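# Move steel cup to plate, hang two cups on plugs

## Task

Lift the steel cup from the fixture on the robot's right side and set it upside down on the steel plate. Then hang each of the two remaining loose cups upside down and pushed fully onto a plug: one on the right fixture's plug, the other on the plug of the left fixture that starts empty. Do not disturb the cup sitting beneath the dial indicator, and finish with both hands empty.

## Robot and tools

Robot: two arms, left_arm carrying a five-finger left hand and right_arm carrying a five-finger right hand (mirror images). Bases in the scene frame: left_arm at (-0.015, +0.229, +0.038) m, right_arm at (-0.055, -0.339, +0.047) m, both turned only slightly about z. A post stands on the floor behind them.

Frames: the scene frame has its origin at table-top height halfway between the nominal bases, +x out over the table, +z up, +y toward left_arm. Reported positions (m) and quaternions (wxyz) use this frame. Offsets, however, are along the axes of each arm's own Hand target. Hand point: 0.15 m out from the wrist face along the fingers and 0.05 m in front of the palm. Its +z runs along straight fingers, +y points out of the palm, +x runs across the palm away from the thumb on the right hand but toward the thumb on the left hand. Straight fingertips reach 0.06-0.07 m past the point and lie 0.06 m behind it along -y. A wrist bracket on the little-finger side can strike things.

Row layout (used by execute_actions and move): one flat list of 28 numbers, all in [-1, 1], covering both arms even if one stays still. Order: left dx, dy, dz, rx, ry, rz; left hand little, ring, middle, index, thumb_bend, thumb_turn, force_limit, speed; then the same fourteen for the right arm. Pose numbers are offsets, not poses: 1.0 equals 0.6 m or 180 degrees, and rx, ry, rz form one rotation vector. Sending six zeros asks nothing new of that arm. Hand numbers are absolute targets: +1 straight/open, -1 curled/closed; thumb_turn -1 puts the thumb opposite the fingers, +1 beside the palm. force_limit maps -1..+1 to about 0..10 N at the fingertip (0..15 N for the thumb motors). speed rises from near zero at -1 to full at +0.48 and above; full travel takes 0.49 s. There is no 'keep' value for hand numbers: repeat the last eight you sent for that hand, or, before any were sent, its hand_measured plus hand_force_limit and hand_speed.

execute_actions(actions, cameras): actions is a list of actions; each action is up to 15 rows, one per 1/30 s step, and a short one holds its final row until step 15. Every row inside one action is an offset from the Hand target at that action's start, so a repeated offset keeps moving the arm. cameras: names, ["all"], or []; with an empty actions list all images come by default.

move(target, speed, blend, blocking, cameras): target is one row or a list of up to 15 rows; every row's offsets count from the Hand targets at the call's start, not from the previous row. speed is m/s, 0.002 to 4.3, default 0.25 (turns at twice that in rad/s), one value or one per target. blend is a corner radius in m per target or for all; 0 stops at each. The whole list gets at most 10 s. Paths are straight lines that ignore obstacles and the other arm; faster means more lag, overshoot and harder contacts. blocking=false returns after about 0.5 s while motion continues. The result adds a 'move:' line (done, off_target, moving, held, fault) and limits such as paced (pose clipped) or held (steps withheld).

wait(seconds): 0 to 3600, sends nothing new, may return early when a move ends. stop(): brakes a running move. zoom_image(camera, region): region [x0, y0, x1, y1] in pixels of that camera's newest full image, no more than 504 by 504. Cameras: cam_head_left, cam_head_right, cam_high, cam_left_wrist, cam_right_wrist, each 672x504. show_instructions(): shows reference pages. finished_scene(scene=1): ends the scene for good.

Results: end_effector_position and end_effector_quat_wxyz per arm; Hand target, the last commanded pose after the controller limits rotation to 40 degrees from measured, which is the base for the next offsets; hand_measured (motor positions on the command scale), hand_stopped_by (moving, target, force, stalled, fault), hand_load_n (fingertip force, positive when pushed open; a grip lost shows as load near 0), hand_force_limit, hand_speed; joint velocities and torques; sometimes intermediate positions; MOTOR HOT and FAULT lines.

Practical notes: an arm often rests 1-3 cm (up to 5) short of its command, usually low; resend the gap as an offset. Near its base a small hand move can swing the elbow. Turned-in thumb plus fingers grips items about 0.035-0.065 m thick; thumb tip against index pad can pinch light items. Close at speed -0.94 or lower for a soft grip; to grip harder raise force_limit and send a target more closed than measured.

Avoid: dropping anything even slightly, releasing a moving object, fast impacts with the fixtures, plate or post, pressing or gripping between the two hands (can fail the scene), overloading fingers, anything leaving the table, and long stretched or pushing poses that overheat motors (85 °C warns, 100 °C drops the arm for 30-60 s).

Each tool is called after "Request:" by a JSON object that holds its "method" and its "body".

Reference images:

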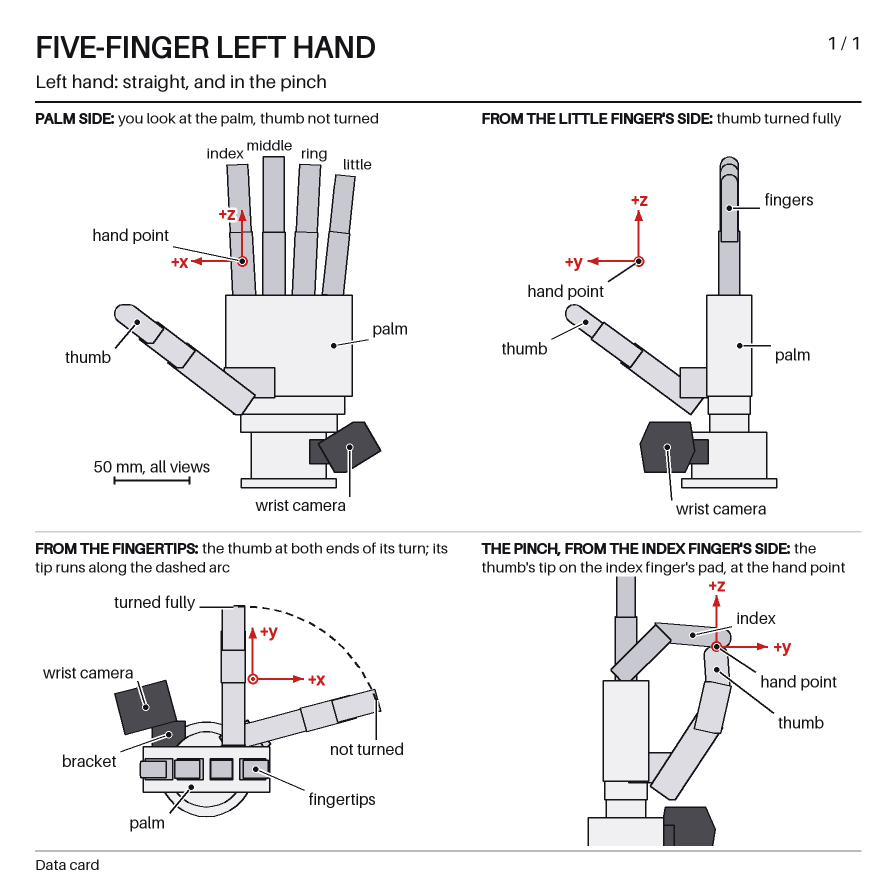

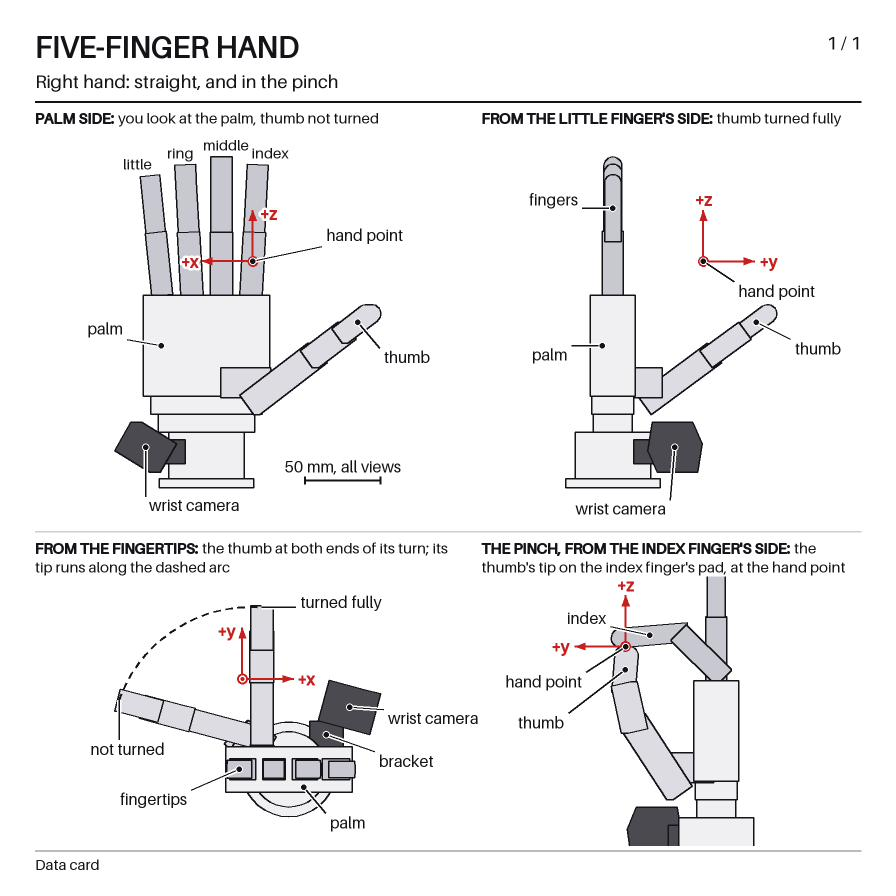

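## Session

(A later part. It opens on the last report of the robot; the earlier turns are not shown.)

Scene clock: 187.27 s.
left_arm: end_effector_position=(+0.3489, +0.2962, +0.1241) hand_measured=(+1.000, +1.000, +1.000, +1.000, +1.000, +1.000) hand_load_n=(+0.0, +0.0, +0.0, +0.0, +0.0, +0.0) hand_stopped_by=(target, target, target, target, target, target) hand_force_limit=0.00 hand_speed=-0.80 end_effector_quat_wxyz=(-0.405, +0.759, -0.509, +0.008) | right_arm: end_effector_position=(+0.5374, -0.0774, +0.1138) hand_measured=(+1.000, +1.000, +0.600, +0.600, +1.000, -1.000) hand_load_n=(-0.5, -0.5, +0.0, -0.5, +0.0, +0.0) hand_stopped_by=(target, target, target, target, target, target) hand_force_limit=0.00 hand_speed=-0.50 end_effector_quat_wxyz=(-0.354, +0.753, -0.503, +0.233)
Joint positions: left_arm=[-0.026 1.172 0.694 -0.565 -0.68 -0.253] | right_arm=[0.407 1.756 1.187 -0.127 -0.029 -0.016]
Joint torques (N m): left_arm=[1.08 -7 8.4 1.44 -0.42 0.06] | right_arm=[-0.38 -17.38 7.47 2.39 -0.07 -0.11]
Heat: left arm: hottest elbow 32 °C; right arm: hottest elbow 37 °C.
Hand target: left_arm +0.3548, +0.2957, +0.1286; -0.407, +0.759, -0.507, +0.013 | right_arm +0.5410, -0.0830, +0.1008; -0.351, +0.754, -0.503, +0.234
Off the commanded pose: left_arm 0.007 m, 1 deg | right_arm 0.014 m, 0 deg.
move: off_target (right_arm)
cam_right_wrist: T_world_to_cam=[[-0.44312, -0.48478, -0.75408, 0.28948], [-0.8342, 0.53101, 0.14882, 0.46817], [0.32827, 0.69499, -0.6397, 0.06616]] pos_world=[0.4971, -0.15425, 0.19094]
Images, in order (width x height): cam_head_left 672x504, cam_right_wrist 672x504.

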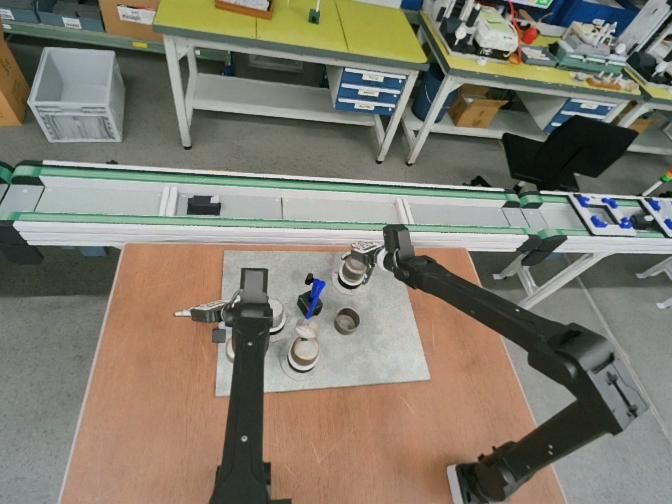

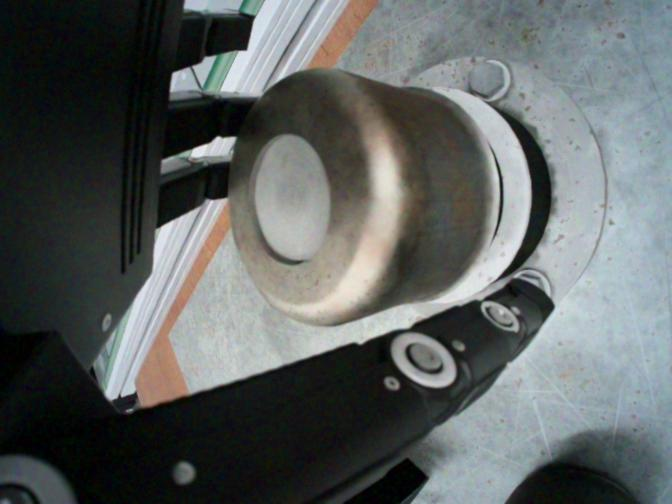

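Request:
{"method": "move", "body": {"target": [0,0,0,0,0,0,1,1,1,1,1,1,0,-0.8,0,0,0,0,0,0,1,1,0.0,0.0,0.4,-1,-0.6,-0.92], "speed": 0.05, "cameras": ["cam_right_wrist","cam_head_left"]}}

Request:
{"method": "zoom_image", "body": {"camera": "cam_head_left", "region": [300, 210, 430, 310]}}

Scene clock: 194.47 s.
left_arm: end_effector_position=(+0.3489, +0.2962, +0.1241) hand_measured=(+1.000, +1.000, +1.000, +1.000, +1.000, +1.000) hand_load_n=(+0.0, +0.0, +0.0, +0.0, +0.0, +0.5) hand_stopped_by=(target, target, target, target, target, target) hand_force_limit=0.00 hand_speed=-0.80 end_effector_quat_wxyz=(-0.405, +0.759, -0.509, +0.008) | right_arm: end_effector_position=(+0.5411, -0.0760, +0.1168) hand_measured=(+1.000, +1.000, +0.422, +0.406, +0.656, -1.000) hand_load_n=(+0.0, +0.0, +1.0, +3.0, +3.0, +0.0) hand_stopped_by=(target, target, force, force, force, target) hand_force_limit=-0.60 hand_speed=-0.92 end_effector_quat_wxyz=(-0.361, +0.750, -0.501, +0.238)
Joint positions: left_arm=[-0.026 1.172 0.694 -0.565 -0.68 -0.253] | right_arm=[0.407 1.756 1.187 -0.109 -0.029 -0.017]
Joint torques (N m): left_arm=[0.67 -6.07 8.62 1.46 -0.42 0.08] | right_arm=[-0.32 -17.44 7.51 1.78 -0.07 -0.1]
Heat: left arm: hottest elbow 32 °C; right arm: hottest elbow 36 °C.
Hand target: left_arm +0.3548, +0.2957, +0.1286; -0.407, +0.759, -0.507, +0.013 | right_arm +0.5410, -0.0830, +0.1008; -0.351, +0.754, -0.503, +0.234
Off the commanded pose: left_arm 0.007 m, 1 deg | right_arm 0.017 m, 1 deg.
move: done
cam_right_wrist: T_world_to_cam=[[-0.42991, -0.48017, -0.7646, 0.28851], [-0.8368, 0.52991, 0.13772, 0.47267], [0.33904, 0.69903, -0.62961, 0.05925]] pos_world=[0.49947, -0.15336, 0.19281]
Images, in order (width x height): cam_head_left 672x504, cam_right_wrist 672x504.

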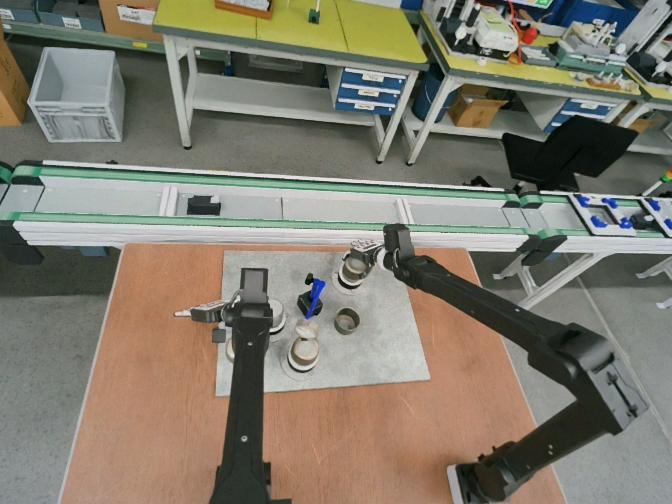

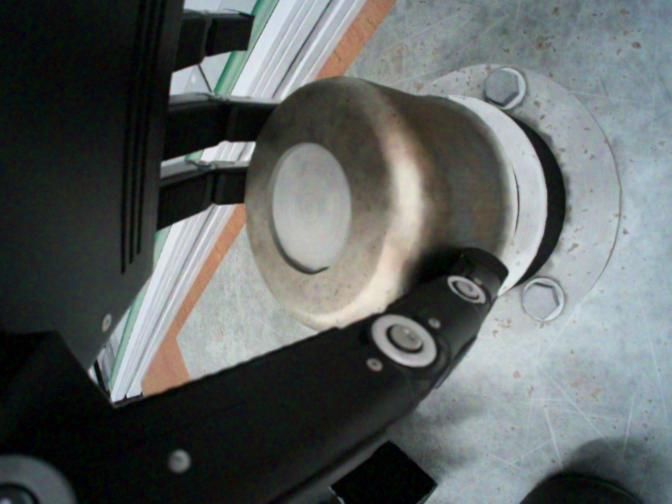

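Scaled by 3.877 from the camera's image (finer frame: 960x720).

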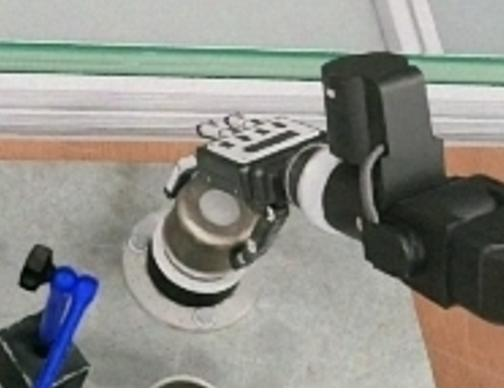

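Request:
{"method": "move", "body": {"target": [0,0,0,0,0,0,1,1,1,1,1,1,0,-0.8,0,0,0,0,0,0,1,1,0.05,0.05,0.1,-1,0.1,-0.92], "speed": 0.05, "cameras": ["cam_right_wrist"]}}

Scene clock: 196.93 s.
left_arm: end_effector_position=(+0.3489, +0.2962, +0.1241) hand_measured=(+1.000, +1.000, +1.000, +1.000, +1.000, +1.000) hand_load_n=(-0.5, +0.0, -0.5, +0.0, +0.0, +0.0) hand_stopped_by=(target, target, target, target, target, target) hand_force_limit=0.00 hand_speed=-0.80 end_effector_quat_wxyz=(-0.405, +0.759, -0.509, +0.008) | right_arm: end_effector_position=(+0.5416, -0.0758, +0.1168) hand_measured=(+1.000, +1.000, +0.386, +0.386, +0.638, -1.000) hand_load_n=(+0.0, +0.0, +5.5, +4.5, +8.5, +0.0) hand_stopped_by=(target, target, force, force, force, target) hand_force_limit=0.10 hand_speed=-0.92 end_effector_quat_wxyz=(-0.362, +0.749, -0.501, +0.238)
Joint positions: left_arm=[-0.026 1.172 0.694 -0.565 -0.68 -0.253] | right_arm=[0.407 1.756 1.187 -0.106 -0.029 -0.017]
Joint torques (N m): left_arm=[0.85 -7.53 8.64 1.44 -0.43 0.08] | right_arm=[-0.32 -17.49 7.49 1.69 -0.07 -0.09]
Heat: left arm: hottest elbow 32 °C; right arm: hottest elbow 35 °C.
Hand target: left_arm +0.3548, +0.2957, +0.1286; -0.407, +0.759, -0.507, +0.013 | right_arm +0.5410, -0.0830, +0.1008; -0.351, +0.754, -0.503, +0.234
Off the commanded pose: left_arm 0.007 m, 1 deg | right_arm 0.018 m, 1 deg.
move: done
cam_right_wrist: T_world_to_cam=[[-0.42853, -0.47967, -0.76569, 0.28825], [-0.83705, 0.5298, 0.13658, 0.47329], [0.34015, 0.69945, -0.62854, 0.05829]] pos_world=[0.49987, -0.15326, 0.1927]

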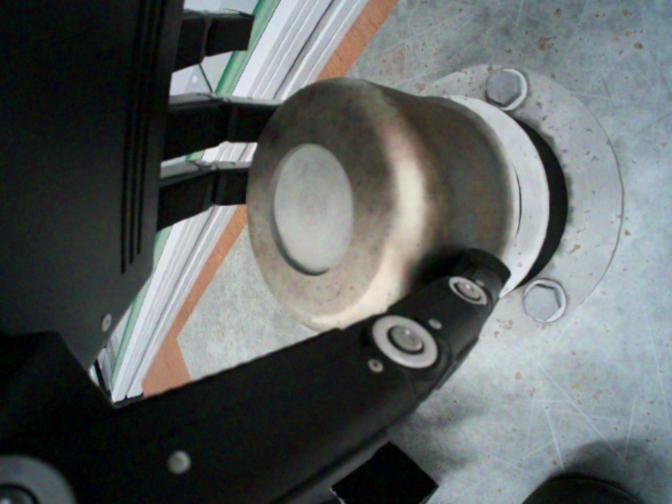

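Request:
{"method": "move", "body": {"target": [[0,0,0,0,0,0,1,1,1,1,1,1,0,-0.8,-0.0077,-0.0467,-0.035,0,0,0,1,1,0.05,0.05,0.1,-1,0.1,-0.92]], "speed": 0.04, "cameras": ["cam_right_wrist"]}}

Scene clock: 201.00 s.
left_arm: end_effector_position=(+0.3489, +0.2962, +0.1241) hand_measured=(+1.000, +1.000, +1.000, +1.000, +1.000, +1.000) hand_load_n=(+0.0, +0.0, +0.0, +0.0, +0.0, +0.0) hand_stopped_by=(target, target, target, target, target, target) hand_force_limit=0.00 hand_speed=-0.80 end_effector_quat_wxyz=(-0.405, +0.759, -0.509, +0.008) | right_arm: end_effector_position=(+0.5413, -0.0765, +0.1193) hand_measured=(+1.000, +1.000, +0.386, +0.386, +0.638, -1.000) hand_load_n=(+0.0, +0.0, +7.5, +6.5, +6.5, +0.5) hand_stopped_by=(target, target, force, force, force, target) hand_force_limit=0.10 hand_speed=-0.92 end_effector_quat_wxyz=(-0.354, +0.753, -0.504, +0.234)
Joint positions: left_arm=[-0.026 1.172 0.694 -0.565 -0.68 -0.253] | right_arm=[0.407 1.756 1.206 -0.145 -0.026 -0.017]
Joint torques (N m): left_arm=[0.38 -6.83 8.64 1.33 -0.42 0.08] | right_arm=[0.5 -21.48 9.35 -0.01 0.07 -0.05]
Heat: left arm: hottest elbow 32 °C; right arm: hottest elbow 35 °C.
Hand target: left_arm +0.3548, +0.2957, +0.1286; -0.407, +0.759, -0.507, +0.013 | right_arm +0.5411, -0.0780, +0.1358; -0.351, +0.754, -0.503, +0.234
Off the commanded pose: left_arm 0.007 m, 1 deg | right_arm 0.016 m, 0 deg.
move: off_target (right_arm)
cam_right_wrist: T_world_to_cam=[[-0.44369, -0.48547, -0.7533, 0.29598], [-0.83329, 0.53281, 0.14743, 0.46992], [0.32979, 0.69313, -0.64094, 0.06702]] pos_world=[0.5008, -0.15314, 0.19664]

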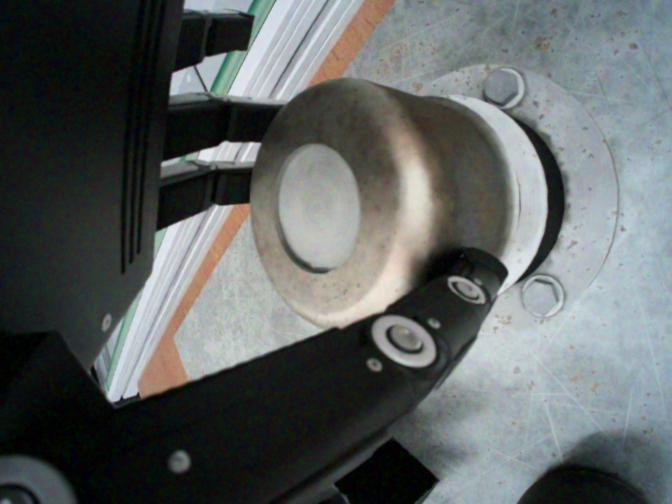

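Request:
{"method": "move", "body": {"target": [[0,0,0,0,0,0,1,1,1,1,1,1,0,-0.8,-0.003,-0.1157,-0.0955,0,0,0,1,1,0.05,0.05,0.1,-1,0.1,-0.92]], "speed": 0.04, "cameras": ["cam_right_wrist", "cam_head_left","cam_head_right"]}}

Scene clock: 204.67 s.
left_arm: end_effector_position=(+0.3489, +0.2962, +0.1241) hand_measured=(+1.000, +1.000, +1.000, +1.000, +1.000, +1.000) hand_load_n=(+0.0, +0.0, +0.0, +0.0, +0.0, +0.0) hand_stopped_by=(target, target, target, target, target, target) hand_force_limit=0.00 hand_speed=-0.80 end_effector_quat_wxyz=(-0.405, +0.759, -0.509, +0.008) | right_arm: end_effector_position=(+0.5281, -0.0816, +0.1944) hand_measured=(+1.000, +1.000, +0.386, +0.386, +0.636, -1.000) hand_load_n=(-0.5, +0.0, +0.0, +0.0, +0.0, +0.0) hand_stopped_by=(target, target, force, force, force, target) hand_force_limit=0.10 hand_speed=-0.92 end_effector_quat_wxyz=(-0.335, +0.761, -0.510, +0.221)
Joint positions: left_arm=[-0.026 1.172 0.694 -0.565 -0.68 -0.253] | right_arm=[0.407 1.655 1.311 -0.402 -0.026 -0.017]
Joint torques (N m): left_arm=[1.03 -6.95 8.65 1.37 -0.42 0.09] | right_arm=[0.79 -19.78 12.29 0.88 0.14 -0.03]
Heat: left arm: hottest elbow 32 °C; right arm: hottest elbow 35 °C.
Hand target: left_arm +0.3548, +0.2957, +0.1286; -0.407, +0.759, -0.507, +0.013 | right_arm +0.5411, -0.0761, +0.2260; -0.352, +0.754, -0.503, +0.234
Off the commanded pose: left_arm 0.007 m, 1 deg | right_arm 0.034 m, 3 deg.
move: off_target (right_arm)
cam_right_wrist: T_world_to_cam=[[-0.47831, -0.49857, -0.72295, 0.35543], [-0.82558, 0.53593, 0.17662, 0.441], [0.29939, 0.68133, -0.66795, 0.14335]] pos_world=[0.49117, -0.15681, 0.27482]
Images, in order (width x height): cam_head_left 672x504, cam_head_right 672x504, cam_right_wrist 672x504.

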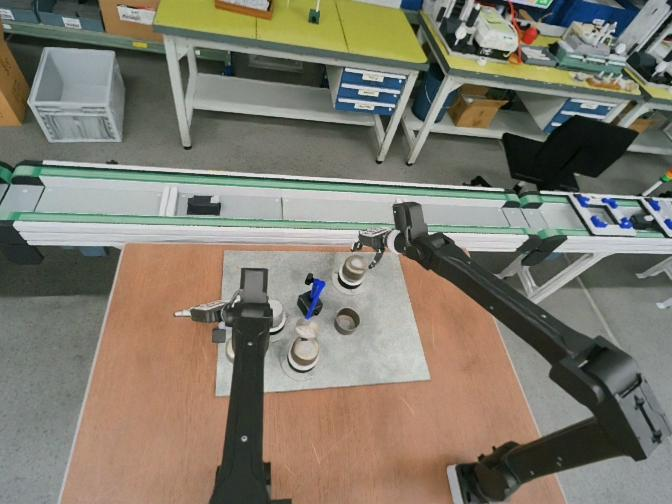

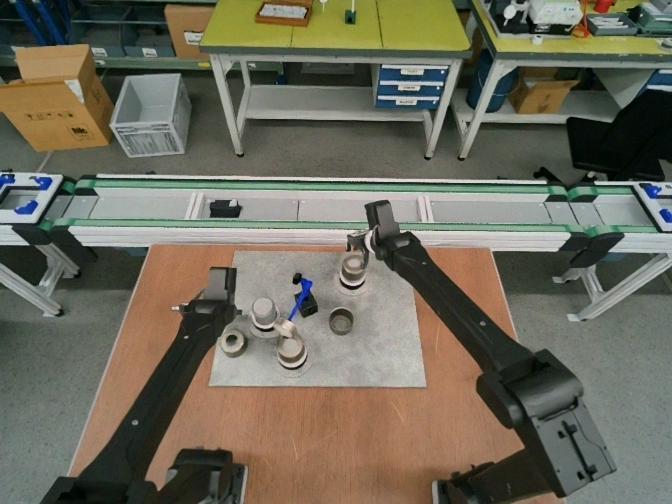

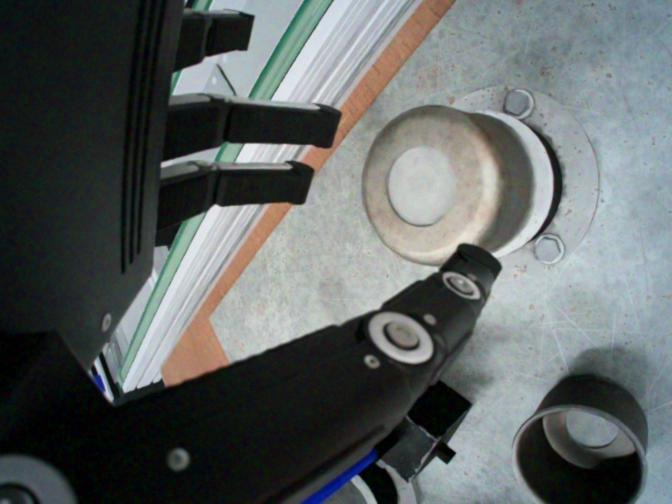

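Request:
{"method": "move", "body": {"target": [[0,0,0,0,0,0,1,1,1,1,1,1,0,-0.8,-0.0053,0.0938,0.0852,0,0,0,1,1,0.6,0.6,1,-1,-0.6,-0.5]], "speed": 0.05, "cameras": ["cam_right_wrist"]}}

Scene clock: 223.97 s.
left_arm: end_effector_position=(+0.3489, +0.2962, +0.1241) hand_measured=(+1.000, +1.000, +1.000, +1.000, +1.000, +1.000) hand_load_n=(+0.0, +0.0, +0.0, +0.0, +0.0, +0.0) hand_stopped_by=(target, target, target, target, target, target) hand_force_limit=0.00 hand_speed=-0.80 end_effector_quat_wxyz=(-0.405, +0.759, -0.509, +0.008) | right_arm: end_effector_position=(+0.5418, -0.0773, +0.1618) hand_measured=(+1.000, +1.000, +0.600, +0.600, +1.000, -1.000) hand_load_n=(+0.0, +0.0, +0.0, +0.0, +0.0, +0.0) hand_stopped_by=(target, target, target, target, target, target) hand_force_limit=-0.60 hand_speed=-0.50 end_effector_quat_wxyz=(-0.352, +0.752, -0.505, +0.236)
Joint positions: left_arm=[-0.026 1.172 0.694 -0.565 -0.68 -0.253] | right_arm=[0.407 1.703 1.26 -0.253 -0.021 -0.017]
Joint torques (N m): left_arm=[0.26 -6.65 8.66 1.39 -0.46 0.07] | right_arm=[1.38 -17.32 8.02 2.33 0.14 0.02]
Heat: left arm: hottest elbow 32 °C; right arm: hottest elbow 37 °C.
Hand target: left_arm +0.3548, +0.2957, +0.1286; -0.407, +0.759, -0.507, +0.013 | right_arm +0.5426, -0.0720, +0.1498; -0.351, +0.754, -0.503, +0.234
Off the commanded pose: left_arm 0.007 m, 1 deg | right_arm 0.013 m, 0 deg.
move: off_target (right_arm)
cam_right_wrist: T_world_to_cam=[[-0.44524, -0.48626, -0.75187, 0.32831], [-0.83134, 0.53642, 0.14538, 0.46411], [0.33263, 0.68979, -0.64308, 0.09324]] pos_world=[0.50099, -0.15363, 0.23934]

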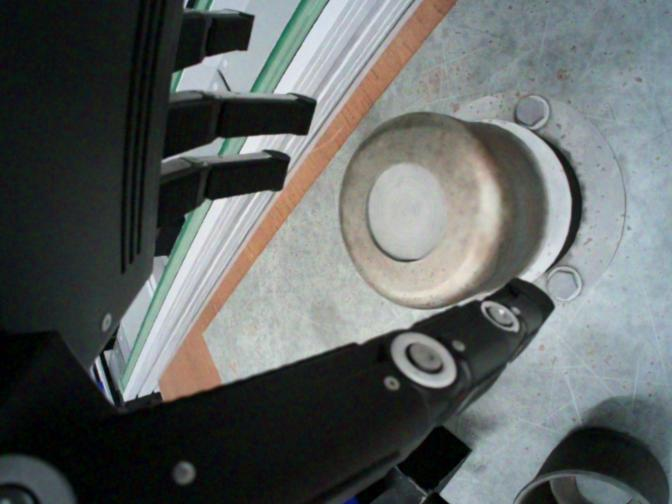

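Request:
{"method": "move", "body": {"target": [[0,0,0,0,0,0,1,1,1,1,1,1,0,-0.8,0.0068,0.0773,0.0528,0,0,0,1,1,0.6,0.6,1,-1,-0.6,-0.5]], "speed": 0.05, "cameras": ["cam_right_wrist"]}}

Scene clock: 228.77 s.
left_arm: end_effector_position=(+0.3489, +0.2962, +0.1241) hand_measured=(+1.000, +1.000, +1.000, +1.000, +1.000, +1.000) hand_load_n=(+0.0, +0.0, -0.5, +0.0, +0.0, +0.0) hand_stopped_by=(target, target, target, target, target, target) hand_force_limit=0.00 hand_speed=-0.80 end_effector_quat_wxyz=(-0.405, +0.759, -0.509, +0.008) | right_arm: end_effector_position=(+0.5384, -0.0786, +0.1061) hand_measured=(+1.000, +1.000, +0.600, +0.600, +1.000, -1.000) hand_load_n=(+0.0, +0.0, +0.0, +0.0, +0.0, +0.0) hand_stopped_by=(target, target, target, target, target, target) hand_force_limit=-0.60 hand_speed=-0.50 end_effector_quat_wxyz=(-0.352, +0.752, -0.504, +0.236)
Joint positions: left_arm=[-0.026 1.172 0.694 -0.565 -0.68 -0.253] | right_arm=[0.407 1.767 1.18 -0.109 -0.021 -0.017]
Joint torques (N m): left_arm=[0.67 -7.24 8.76 1.33 -0.47 0.07] | right_arm=[0.62 -17.55 7.39 2.33 -0.06 -0.04]
Heat: left arm: hottest elbow 32 °C; right arm: hottest elbow 36 °C.
Hand target: left_arm +0.3548, +0.2957, +0.1286; -0.407, +0.759, -0.507, +0.013 | right_arm +0.5390, -0.0778, +0.0940; -0.351, +0.754, -0.503, +0.234
Off the commanded pose: left_arm 0.007 m, 1 deg | right_arm 0.012 m, 0 deg.
move: off_target (right_arm)
cam_right_wrist: T_world_to_cam=[[-0.44446, -0.48595, -0.75254, 0.28402], [-0.83148, 0.53637, 0.14473, 0.47018], [0.33331, 0.69005, -0.64245, 0.05907]] pos_world=[0.49749, -0.15493, 0.18364]

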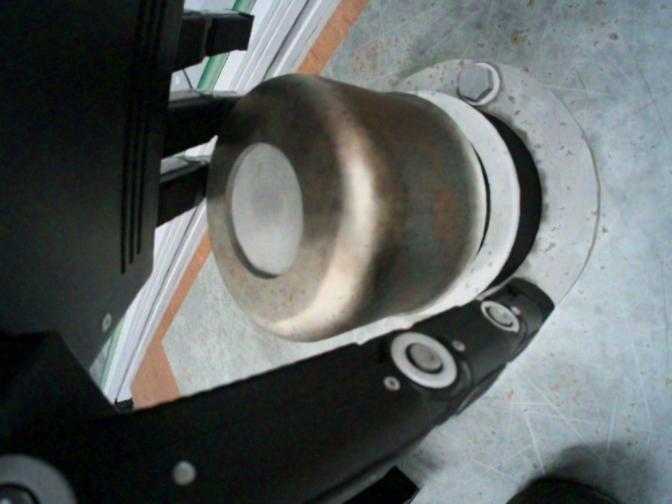

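Request:
{"method": "move", "body": {"target": [[0,0,0,0,0,0,1,1,1,1,1,1,0,-0.8,0.0022,-0.0662,-0.0378,0,0,0,1,1,0.6,0.6,1,-1,-0.6,-0.5]], "speed": 0.04, "cameras": ["cam_right_wrist"]}}

Scene clock: 232.27 s.
left_arm: end_effector_position=(+0.3489, +0.2962, +0.1241) hand_measured=(+1.000, +1.000, +1.000, +1.000, +1.000, +1.000) hand_load_n=(+0.0, +0.0, +0.0, +0.0, +0.0, +0.0) hand_stopped_by=(target, target, target, target, target, target) hand_force_limit=0.00 hand_speed=-0.80 end_effector_quat_wxyz=(-0.405, +0.759, -0.509, +0.008) | right_arm: end_effector_position=(+0.5349, -0.0797, +0.1148) hand_measured=(+1.000, +1.000, +0.600, +0.600, +1.000, -1.000) hand_load_n=(+0.0, +0.0, +0.0, +1.0, +0.0, +0.0) hand_stopped_by=(target, target, target, target, target, target) hand_force_limit=-0.60 hand_speed=-0.50 end_effector_quat_wxyz=(-0.340, +0.758, -0.508, +0.226)
Joint positions: left_arm=[-0.026 1.172 0.694 -0.565 -0.68 -0.253] | right_arm=[0.407 1.756 1.208 -0.182 -0.023 -0.017]
Joint torques (N m): left_arm=[1.32 -6.89 8.61 1.52 -0.41 0.11] | right_arm=[0.38 -20.6 10.77 0.77 -0.07 -0.05]
Heat: left arm: hottest elbow 32 °C; right arm: hottest elbow 36 °C.
Hand target: left_arm +0.3548, +0.2957, +0.1286; -0.407, +0.759, -0.507, +0.013 | right_arm +0.5471, -0.0760, +0.1389; -0.351, +0.754, -0.503, +0.234
Off the commanded pose: left_arm 0.007 m, 1 deg | right_arm 0.027 m, 2 deg.
move: off_target (right_arm)
cam_right_wrist: T_world_to_cam=[[-0.46802, -0.49486, -0.73217, 0.29801], [-0.82695, 0.53741, 0.16538, 0.46191], [0.31163, 0.68287, -0.66074, 0.07959]] pos_world=[0.49665, -0.15511, 0.19439]

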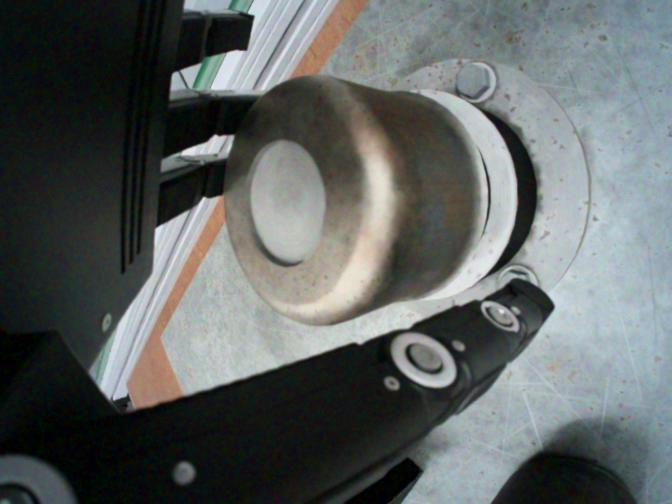

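Request:
{"method": "move", "body": {"target": [[0,0,0,0,0,0,1,1,1,1,1,1,0,-0.8,0,0,0,0,0,0,1,1,0.3,0.3,0.5,-1,-0.6,-0.92]], "speed": 0.04, "cameras": []}}

Request:
{"method": "move", "body": {"target": [[0,0,0,0,0,0,1,1,1,1,1,1,0,-0.8,0,0,0,0,0,0,1,1,0.1,0.1,0.5,-1,0.2,-0.92]], "speed": 0.04, "cameras": ["cam_right_wrist"]}}

Scene clock: 240.37 s.
left_arm: end_effector_position=(+0.3489, +0.2962, +0.1241) hand_measured=(+1.000, +1.000, +1.000, +1.000, +1.000, +1.000) hand_load_n=(+0.0, +0.0, +0.0, +0.0, +0.0, +0.0) hand_stopped_by=(target, target, target, target, target, target) hand_force_limit=0.00 hand_speed=-0.80 end_effector_quat_wxyz=(-0.405, +0.759, -0.509, +0.008) | right_arm: end_effector_position=(+0.5373, -0.0787, +0.1180) hand_measured=(+1.000, +1.000, +0.512, +0.526, +0.558, -1.000) hand_load_n=(+0.0, +0.0, +2.0, +0.5, +3.0, +0.0) hand_stopped_by=(target, target, force, force, force, target) hand_force_limit=-0.60 hand_speed=-0.92 end_effector_quat_wxyz=(-0.342, +0.757, -0.508, +0.228)
Joint positions: left_arm=[-0.026 1.172 0.694 -0.565 -0.68 -0.253] | right_arm=[0.407 1.755 1.214 -0.182 -0.023 -0.017]
Joint torques (N m): left_arm=[0.73 -6.83 8.72 1.17 -0.42 0.03] | right_arm=[0.32 -20.6 10.44 0.77 -0.09 -0.05]
Heat: left arm: hottest elbow 32 °C; right arm: hottest elbow 35 °C.
Hand target: left_arm +0.3548, +0.2957, +0.1286; -0.407, +0.759, -0.507, +0.013 | right_arm +0.5471, -0.0759, +0.1391; -0.352, +0.754, -0.503, +0.234
Off the commanded pose: left_arm 0.007 m, 1 deg | right_arm 0.023 m, 1 deg.
move: done

Scene clock: 240.93 s.
left_arm: end_effector_position=(+0.3489, +0.2962, +0.1241) hand_measured=(+1.000, +1.000, +1.000, +1.000, +1.000, +1.000) hand_load_n=(+0.0, +0.0, +0.0, +0.0, +0.0, +0.0) hand_stopped_by=(target, target, target, target, target, target) hand_force_limit=0.00 hand_speed=-0.80 end_effector_quat_wxyz=(-0.405, +0.759, -0.509, +0.008) | right_arm: end_effector_position=(+0.5386, -0.0782, +0.1197) hand_measured=(+1.000, +1.000, +0.462, +0.462, +0.560, -1.000) hand_load_n=(+0.0, +0.0, +4.5, +7.0, +8.5, +0.5) hand_stopped_by=(target, target, force, force, force, target) hand_force_limit=0.20 hand_speed=-0.92 end_effector_quat_wxyz=(-0.344, +0.756, -0.507, +0.229)
Joint positions: left_arm=[-0.026 1.172 0.694 -0.565 -0.68 -0.253] | right_arm=[0.407 1.755 1.218 -0.182 -0.023 -0.017]
Joint torques (N m): left_arm=[0.26 -5.95 8.68 1.54 -0.47 0.06] | right_arm=[0.5 -20.6 10.24 0.73 -0.07 -0.05]
Heat: left arm: hottest elbow 32 °C; right arm: hottest elbow 36 °C.
Hand target: left_arm +0.3548, +0.2957, +0.1286; -0.407, +0.759, -0.507, +0.013 | right_arm +0.5471, -0.0759, +0.1391; -0.352, +0.754, -0.503, +0.234
Off the commanded pose: left_arm 0.007 m, 1 deg | right_arm 0.021 m, 1 deg.
move: done
cam_right_wrist: T_world_to_cam=[[-0.46115, -0.49222, -0.73828, 0.30133], [-0.82856, 0.53663, 0.15977, 0.46483], [0.31755, 0.68539, -0.6553, 0.07703]] pos_world=[0.49963, -0.15392, 0.19868]

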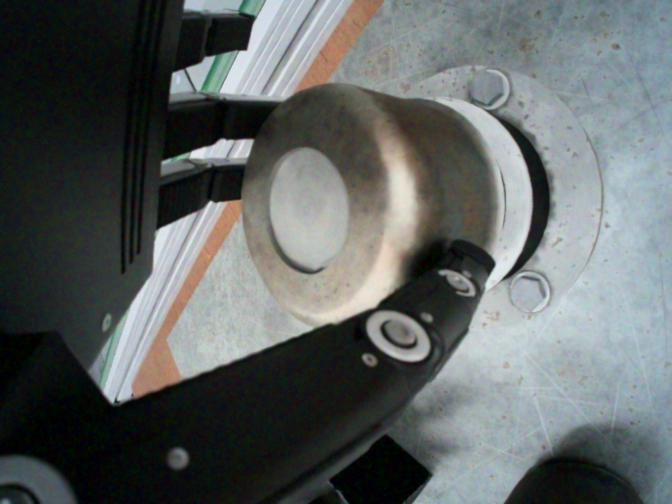

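Request:
{"method": "move", "body": {"target": [[0,0,0,0,0,0,1,1,1,1,1,1,0,-0.8,0,0,0,0,0,0,1,1,0.0,0.0,0.1,-1,0.6,-0.92]], "speed": 0.04, "cameras": []}}

Request:
{"method": "execute_actions", "body": {"actions": [[[0,0,0,0,0,0,1,1,1,1,1,1,0,-0.8,-0.0005,-0.0092,-0.0077,0,0,0,1,1,0.0,0.0,0.1,-1,0.6,-0.92]]], "cameras": ["cam_right_wrist"]}}

Scene clock: 244.00 s.
left_arm: end_effector_position=(+0.3489, +0.2962, +0.1241) hand_measured=(+1.000, +1.000, +1.000, +1.000, +1.000, +1.000) hand_load_n=(+0.0, +0.0, +0.0, +0.0, +0.0, +0.0) hand_stopped_by=(target, target, target, target, target, target) hand_force_limit=0.00 hand_speed=-0.80 end_effector_quat_wxyz=(-0.405, +0.759, -0.509, +0.008) | right_arm: end_effector_position=(+0.5391, -0.0780, +0.1203) hand_measured=(+1.000, +1.000, +0.434, +0.448, +0.552, -1.000) hand_load_n=(+0.0, +0.0, +8.5, +7.0, +12.0, +0.5) hand_stopped_by=(target, target, force, force, force, target) hand_force_limit=0.60 hand_speed=-0.92 end_effector_quat_wxyz=(-0.344, +0.756, -0.507, +0.229)
Joint positions: left_arm=[-0.026 1.172 0.694 -0.565 -0.68 -0.253] | right_arm=[0.407 1.755 1.219 -0.182 -0.023 -0.017]
Joint torques (N m): left_arm=[1.03 -7.47 8.59 1.24 -0.45 0.08] | right_arm=[0.38 -20.54 10.17 0.79 -0.07 -0.05]
Heat: left arm: hottest elbow 32 °C; right arm: hottest elbow 36 °C.
Hand target: left_arm +0.3548, +0.2957, +0.1286; -0.407, +0.759, -0.507, +0.013 | right_arm +0.5470, -0.0759, +0.1391; -0.352, +0.754, -0.503, +0.234
Off the commanded pose: left_arm 0.007 m, 1 deg | right_arm 0.021 m, 1 deg.
move: done

Scene clock: 244.70 s.
left_arm: end_effector_position=(+0.3489, +0.2962, +0.1241) hand_measured=(+1.000, +1.000, +1.000, +1.000, +1.000, +1.000) hand_load_n=(+0.0, +0.0, +0.0, +0.0, +0.0, +0.0) hand_stopped_by=(target, target, target, target, target, target) hand_force_limit=0.00 hand_speed=-0.80 end_effector_quat_wxyz=(-0.405, +0.759, -0.509, +0.008) | right_arm: end_effector_position=(+0.5392, -0.0780, +0.1210) hand_measured=(+1.000, +1.000, +0.434, +0.448, +0.552, -1.000) hand_load_n=(-0.5, -0.5, +8.0, +6.5, +12.0, +0.5) hand_stopped_by=(target, target, force, force, force, target) hand_force_limit=0.60 hand_speed=-0.92 end_effector_quat_wxyz=(-0.343, +0.757, -0.507, +0.229)
Joint positions: left_arm=[-0.026 1.172 0.694 -0.565 -0.68 -0.253] | right_arm=[0.407 1.755 1.222 -0.187 -0.023 -0.017]
Joint torques (N m): left_arm=[0.67 -6.59 8.7 1.33 -0.45 0.05] | right_arm=[0.38 -21.54 10.58 0.35 -0.05 -0.05]
Heat: left arm: hottest elbow 32 °C; right arm: hottest elbow 36 °C.
Hand target: left_arm +0.3548, +0.2957, +0.1286; -0.407, +0.759, -0.507, +0.013 | right_arm +0.5470, -0.0756, +0.1463; -0.352, +0.754, -0.503, +0.234
Off the commanded pose: left_arm 0.007 m, 1 deg | right_arm 0.027 m, 1 deg.
Step readings (end_effector_position of left_arm | right_arm):
0: (+0.3489, +0.2962, +0.1241) | (+0.5391, -0.0780, +0.1203)
1: (+0.3489, +0.2962, +0.1241) | (+0.5393, -0.0779, +0.1206)
2: (+0.3489, +0.2962, +0.1241) | (+0.5393, -0.0780, +0.1207)
4: (+0.3489, +0.2962, +0.1241) | (+0.5393, -0.0780, +0.1209)
8: (+0.3489, +0.2962, +0.1241) | (+0.5392, -0.0780, +0.1210)
15: (+0.3489, +0.2962, +0.1241) | (+0.5392, -0.0780, +0.1210)
cam_right_wrist: T_world_to_cam=[[-0.46168, -0.49243, -0.73781, 0.30284], [-0.82845, 0.53666, 0.16021, 0.46496], [0.31706, 0.68521, -0.65572, 0.07783]] pos_world=[0.50033, -0.15372, 0.19998]

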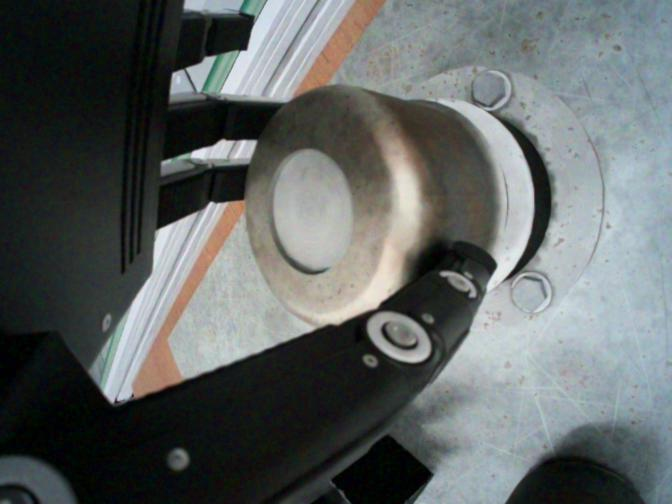

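Request:
{"method": "execute_actions", "body": {"actions": [[[0,0,0,0,0,0,1,1,1,1,1,1,0,-0.8,0,-0.0153,-0.0129,0,0,0,1,1,0.0,0.0,0.1,-1,0.6,-0.92]]], "cameras": ["cam_right_wrist"]}}

Scene clock: 246.87 s.
left_arm: end_effector_position=(+0.3489, +0.2962, +0.1241) hand_measured=(+1.000, +1.000, +1.000, +1.000, +1.000, +1.000) hand_load_n=(+0.0, -0.5, +0.0, +0.0, +0.0, +0.0) hand_stopped_by=(target, target, target, target, target, target) hand_force_limit=0.00 hand_speed=-0.80 end_effector_quat_wxyz=(-0.405, +0.759, -0.509, +0.008) | right_arm: end_effector_position=(+0.5389, -0.0781, +0.1234) hand_measured=(+1.000, +1.000, +0.434, +0.448, +0.552, -1.000) hand_load_n=(+0.0, +0.0, +8.5, +7.0, +11.0, +0.5) hand_stopped_by=(target, target, force, force, force, target) hand_force_limit=0.60 hand_speed=-0.92 end_effector_quat_wxyz=(-0.338, +0.759, -0.509, +0.225)
Joint positions: left_arm=[-0.026 1.172 0.694 -0.565 -0.68 -0.253] | right_arm=[0.407 1.755 1.236 -0.215 -0.023 -0.017]
Joint torques (N m): left_arm=[0.03 -6.77 8.73 1.47 -0.43 0.05] | right_arm=[0.38 -22.83 10.69 0.25 -0.05 -0.05]
Heat: left arm: hottest elbow 32 °C; right arm: hottest elbow 36 °C.
Hand target: left_arm +0.3548, +0.2957, +0.1286; -0.407, +0.759, -0.507, +0.013 | right_arm +0.5469, -0.0757, +0.1582; -0.351, +0.754, -0.503, +0.234
Off the commanded pose: left_arm 0.007 m, 1 deg | right_arm 0.036 m, 2 deg.
Step readings (end_effector_position of left_arm | right_arm):
0: (+0.3489, +0.2962, +0.1241) | (+0.5392, -0.0780, +0.1210)
1: (+0.3489, +0.2962, +0.1241) | (+0.5391, -0.0780, +0.1212)
2: (+0.3489, +0.2962, +0.1241) | (+0.5392, -0.0780, +0.1220)
4: (+0.3489, +0.2962, +0.1241) | (+0.5391, -0.0780, +0.1232)
8: (+0.3489, +0.2962, +0.1241) | (+0.5389, -0.0781, +0.1234)
15: (+0.3489, +0.2962, +0.1241) | (+0.5389, -0.0781, +0.1234)
cam_right_wrist: T_world_to_cam=[[-0.47108, -0.49597, -0.72945, 0.3082], [-0.82636, 0.53741, 0.16827, 0.4622], [0.30855, 0.68206, -0.66302, 0.08486]] pos_world=[0.50095, -0.15341, 0.2033]

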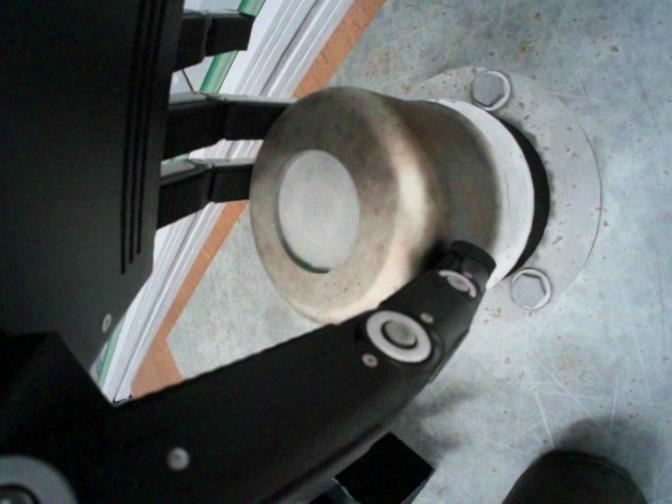

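Request:
{"method": "execute_actions", "body": {"actions": [[[0,0,0,0,0,0,1,1,1,1,1,1,0,-0.8,0,-0.0153,-0.0129,0,0,0,1,1,-0.1,-0.1,0.0,-1,0.95,-0.92]],[[0,0,0,0,0,0,1,1,1,1,1,1,0,-0.8,0,-0.0153,-0.0129,0,0,0,1,1,-0.1,-0.1,0.0,-1,0.95,-0.92]]], "cameras": ["cam_right_wrist"]}}

Scene clock: 251.13 s.
left_arm: end_effector_position=(+0.3489, +0.2962, +0.1241) hand_measured=(+1.000, +1.000, +1.000, +1.000, +1.000, +1.000) hand_load_n=(+0.0, +0.0, +0.0, +0.0, +0.0, +0.0) hand_stopped_by=(target, target, target, target, target, target) hand_force_limit=0.00 hand_speed=-0.80 end_effector_quat_wxyz=(-0.405, +0.759, -0.509, +0.008) | right_arm: end_effector_position=(+0.5361, -0.0792, +0.1651) hand_measured=(+1.000, +1.000, +0.420, +0.428, +0.532, -1.000) hand_load_n=(+0.0, +0.0, +0.0, +0.0, +0.0, +0.0) hand_stopped_by=(target, target, force, force, force, target) hand_force_limit=0.95 hand_speed=-0.92 end_effector_quat_wxyz=(-0.343, +0.757, -0.507, +0.228)
Joint positions: left_arm=[-0.026 1.172 0.694 -0.565 -0.68 -0.253] | right_arm=[0.407 1.694 1.269 -0.297 -0.023 -0.017]
Joint torques (N m): left_arm=[0.91 -6.83 8.59 1.43 -0.43 0.04] | right_arm=[0.5 -19.19 11.21 0.99 -0.05 -0.05]
Heat: left arm: hottest elbow 32 °C; right arm: hottest elbow 36 °C.
Hand target: left_arm +0.3548, +0.2957, +0.1286; -0.407, +0.759, -0.507, +0.013 | right_arm +0.5469, -0.0757, +0.1821; -0.351, +0.754, -0.503, +0.234
Off the commanded pose: left_arm 0.007 m, 1 deg | right_arm 0.021 m, 1 deg.
Step readings (end_effector_position of left_arm | right_arm):
0: (+0.3489, +0.2962, +0.1241) | (+0.5389, -0.0781, +0.1234)
1: (+0.3489, +0.2962, +0.1241) | (+0.5389, -0.0781, +0.1238)
2: (+0.3489, +0.2962, +0.1241) | (+0.5389, -0.0781, +0.1247)
4: (+0.3489, +0.2962, +0.1241) | (+0.5392, -0.0780, +0.1272)
8: (+0.3489, +0.2962, +0.1241) | (+0.5391, -0.0780, +0.1285)
15: (+0.3489, +0.2962, +0.1241) | (+0.5390, -0.0781, +0.1284)
16: (+0.3489, +0.2962, +0.1241) | (+0.5390, -0.0781, +0.1290)
17: (+0.3489, +0.2962, +0.1241) | (+0.5390, -0.0781, +0.1299)
19: (+0.3489, +0.2962, +0.1241) | (+0.5392, -0.0780, +0.1344)
23: (+0.3489, +0.2962, +0.1241) | (+0.5384, -0.0783, +0.1523)
30: (+0.3489, +0.2962, +0.1241) | (+0.5366, -0.0790, +0.1655)
cam_right_wrist: T_world_to_cam=[[-0.46246, -0.49268, -0.73715, 0.3337], [-0.82828, 0.53671, 0.16092, 0.45569], [0.31635, 0.68498, -0.65629, 0.10913]] pos_world=[0.49723, -0.15492, 0.24428]

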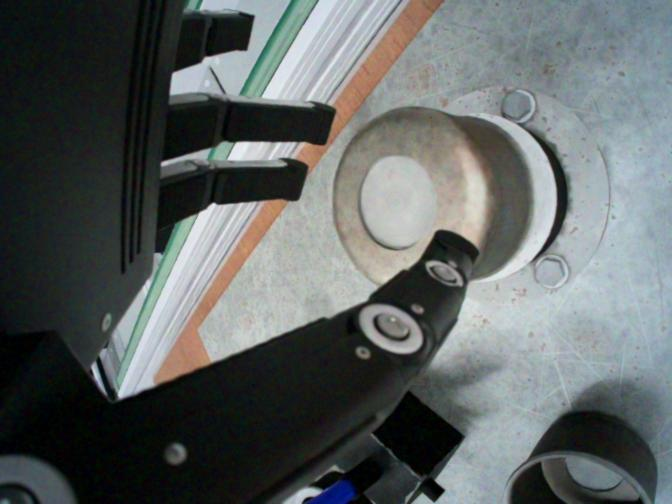

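Request:
{"method": "zoom_image", "body": {"camera": "cam_right_wrist", "region": [320, 80, 640, 320]}}

Scaled by 1.575 from the camera's image (finer frame: 960x720).

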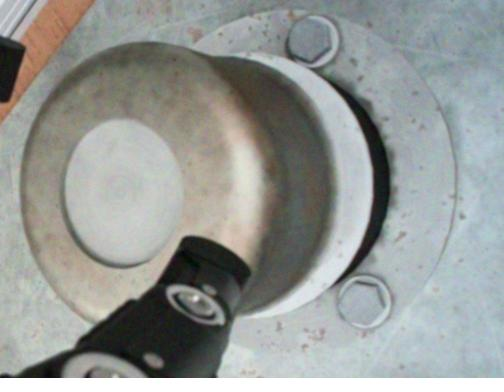

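Request:
{"method": "wait", "body": {"seconds": 0.1, "cameras": ["cam_head_right","cam_head_left","cam_high"]}}

Request:
{"method": "zoom_image", "body": {"camera": "cam_head_right", "region": [310, 230, 400, 310]}}

Request:
{"method": "zoom_image", "body": {"camera": "cam_head_right", "region": [210, 270, 330, 380]}}

Scene clock: 263.77 s.
left_arm: end_effector_position=(+0.3489, +0.2962, +0.1241) hand_measured=(+1.000, +1.000, +1.000, +1.000, +1.000, +1.000) hand_load_n=(+0.0, +0.0, +0.0, +0.0, +0.0, +0.0) hand_stopped_by=(target, target, target, target, target, target) hand_force_limit=0.00 hand_speed=-0.80 end_effector_quat_wxyz=(-0.405, +0.759, -0.509, +0.008) | right_arm: end_effector_position=(+0.5361, -0.0792, +0.1651) hand_measured=(+1.000, +1.000, +0.420, +0.428, +0.532, -1.000) hand_load_n=(+0.0, +0.0, +0.0, +0.0, +0.0, +0.0) hand_stopped_by=(target, target, force, force, force, target) hand_force_limit=0.95 hand_speed=-0.92 end_effector_quat_wxyz=(-0.343, +0.757, -0.507, +0.228)
Joint positions: left_arm=[-0.026 1.172 0.694 -0.565 -0.68 -0.253] | right_arm=[0.407 1.694 1.269 -0.297 -0.023 -0.017]
Joint torques (N m): left_arm=[0.62 -6.18 8.55 1.42 -0.38 0.12] | right_arm=[0.5 -19.08 11.23 0.99 -0.05 -0.04]
Heat: left arm: hottest elbow 33 °C; right arm: hottest elbow 36 °C.
Hand target: left_arm +0.3548, +0.2957, +0.1286; -0.407, +0.759, -0.507, +0.013 | right_arm +0.5469, -0.0757, +0.1821; -0.351, +0.754, -0.503, +0.234
Off the commanded pose: left_arm 0.007 m, 1 deg | right_arm 0.021 m, 1 deg.
wait: 0.10 s; at rest from the start
Images, in order (width x height): cam_head_left 672x504, cam_head_right 672x504, cam_high 672x504.

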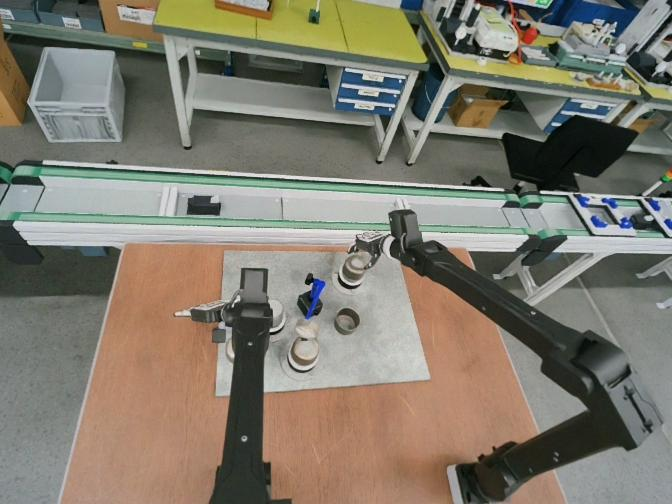

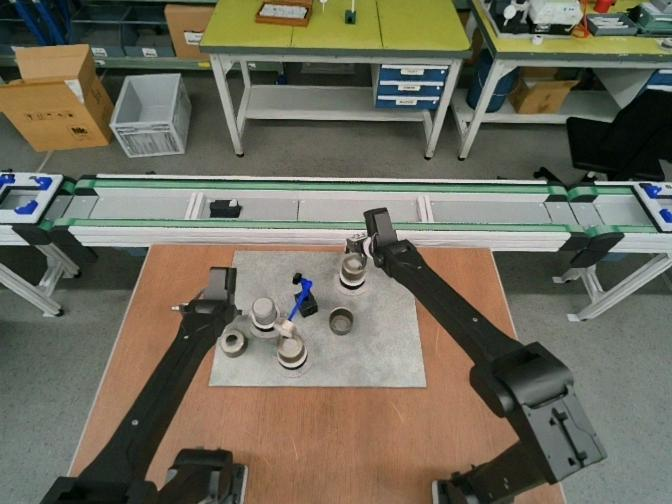

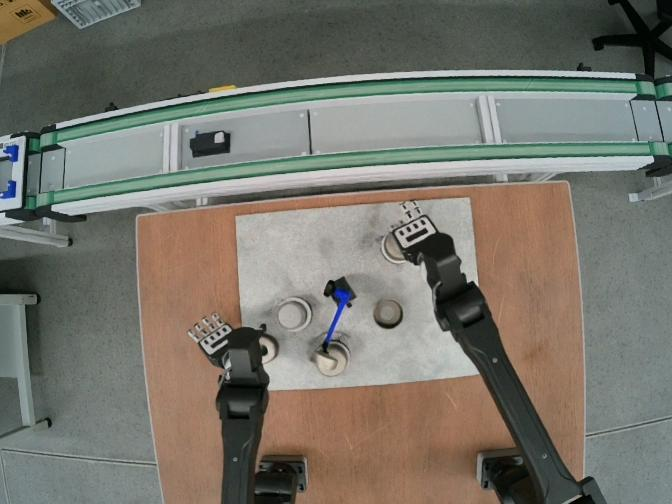

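Scaled by 5.600 from the camera's image (finer frame: 960x720).

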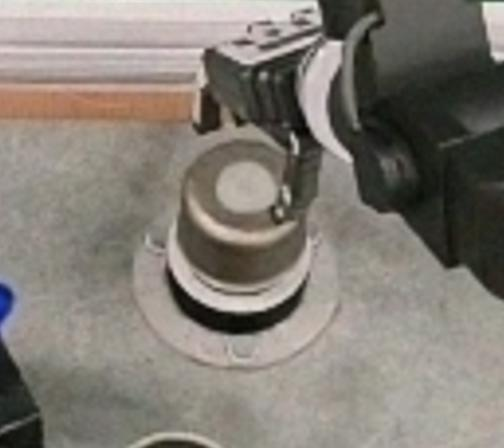

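Scaled by 4.200 from the camera's image (finer frame: 960x720).

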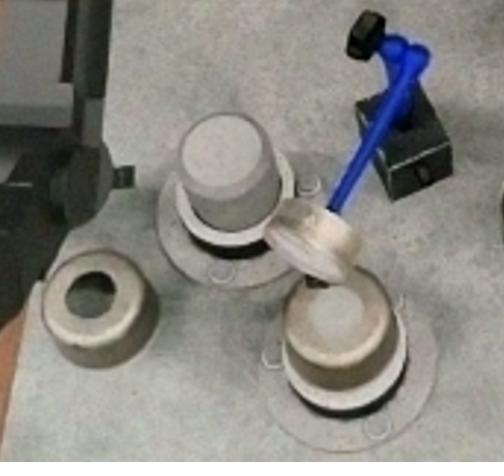

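Request:
{"method": "move", "body": {"target": [[0,0,0,0,0,0,1,1,1,1,1,1,0,-0.8,0,0,0,0,0,0,1,1,0.6,0.6,1,-1,-0.6,-0.5],[0,0,0,0,0,0,1,1,1,1,1,1,0,-0.8,-0.002,0.103,0.069,0,0,0,1,1,0.6,0.6,1,-1,-0.6,-0.5],[0,0,0,0,0,0,1,1,1,1,1,1,0,-0.8,0.0002,0.0368,0.0212,0,0,0,1,1,0.6,0.6,1,-1,-0.6,-0.5]], "speed": 0.05, "cameras": ["cam_right_wrist"]}}

Scene clock: 297.87 s.
left_arm: end_effector_position=(+0.3489, +0.2962, +0.1241) hand_measured=(+1.000, +1.000, +1.000, +1.000, +1.000, +1.000) hand_load_n=(+0.0, +0.5, +0.0, +0.0, +0.0, +0.0) hand_stopped_by=(target, target, target, target, target, target) hand_force_limit=0.00 hand_speed=-0.80 end_effector_quat_wxyz=(-0.405, +0.759, -0.509, +0.008) | right_arm: end_effector_position=(+0.5302, -0.0814, +0.1323) hand_measured=(+1.000, +1.000, +0.600, +0.600, +1.000, -1.000) hand_load_n=(-0.5, +0.0, +0.5, +1.0, +0.0, +0.0) hand_stopped_by=(target, target, target, target, target, target) hand_force_limit=-0.60 hand_speed=-0.50 end_effector_quat_wxyz=(-0.339, +0.758, -0.509, +0.226)
Joint positions: left_arm=[-0.026 1.172 0.694 -0.565 -0.68 -0.253] | right_arm=[0.407 1.722 1.215 -0.225 -0.023 -0.017]
Joint torques (N m): left_arm=[0.09 -6.42 8.85 1.43 -0.47 0.07] | right_arm=[0.5 -20.19 11.12 0.81 -0.05 -0.05]
Heat: left arm: hottest elbow 33 °C; right arm: hottest elbow 37 °C.
Hand target: left_arm +0.3548, +0.2957, +0.1286; -0.407, +0.759, -0.507, +0.013 | right_arm +0.5428, -0.0775, +0.1570; -0.351, +0.754, -0.503, +0.234
Off the commanded pose: left_arm 0.007 m, 1 deg | right_arm 0.028 m, 2 deg.
move: off_target (right_arm)
cam_right_wrist: T_world_to_cam=[[-0.46927, -0.49529, -0.73108, 0.30827], [-0.82676, 0.53729, 0.16669, 0.45581], [0.31024, 0.68265, -0.66162, 0.09463]] pos_world=[0.49215, -0.15681, 0.212]

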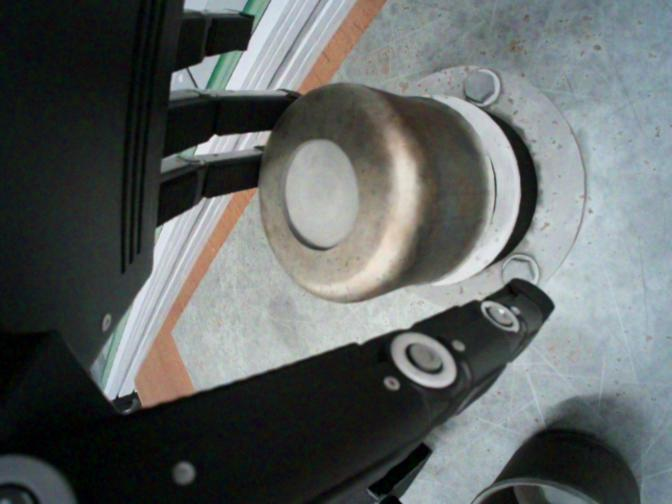

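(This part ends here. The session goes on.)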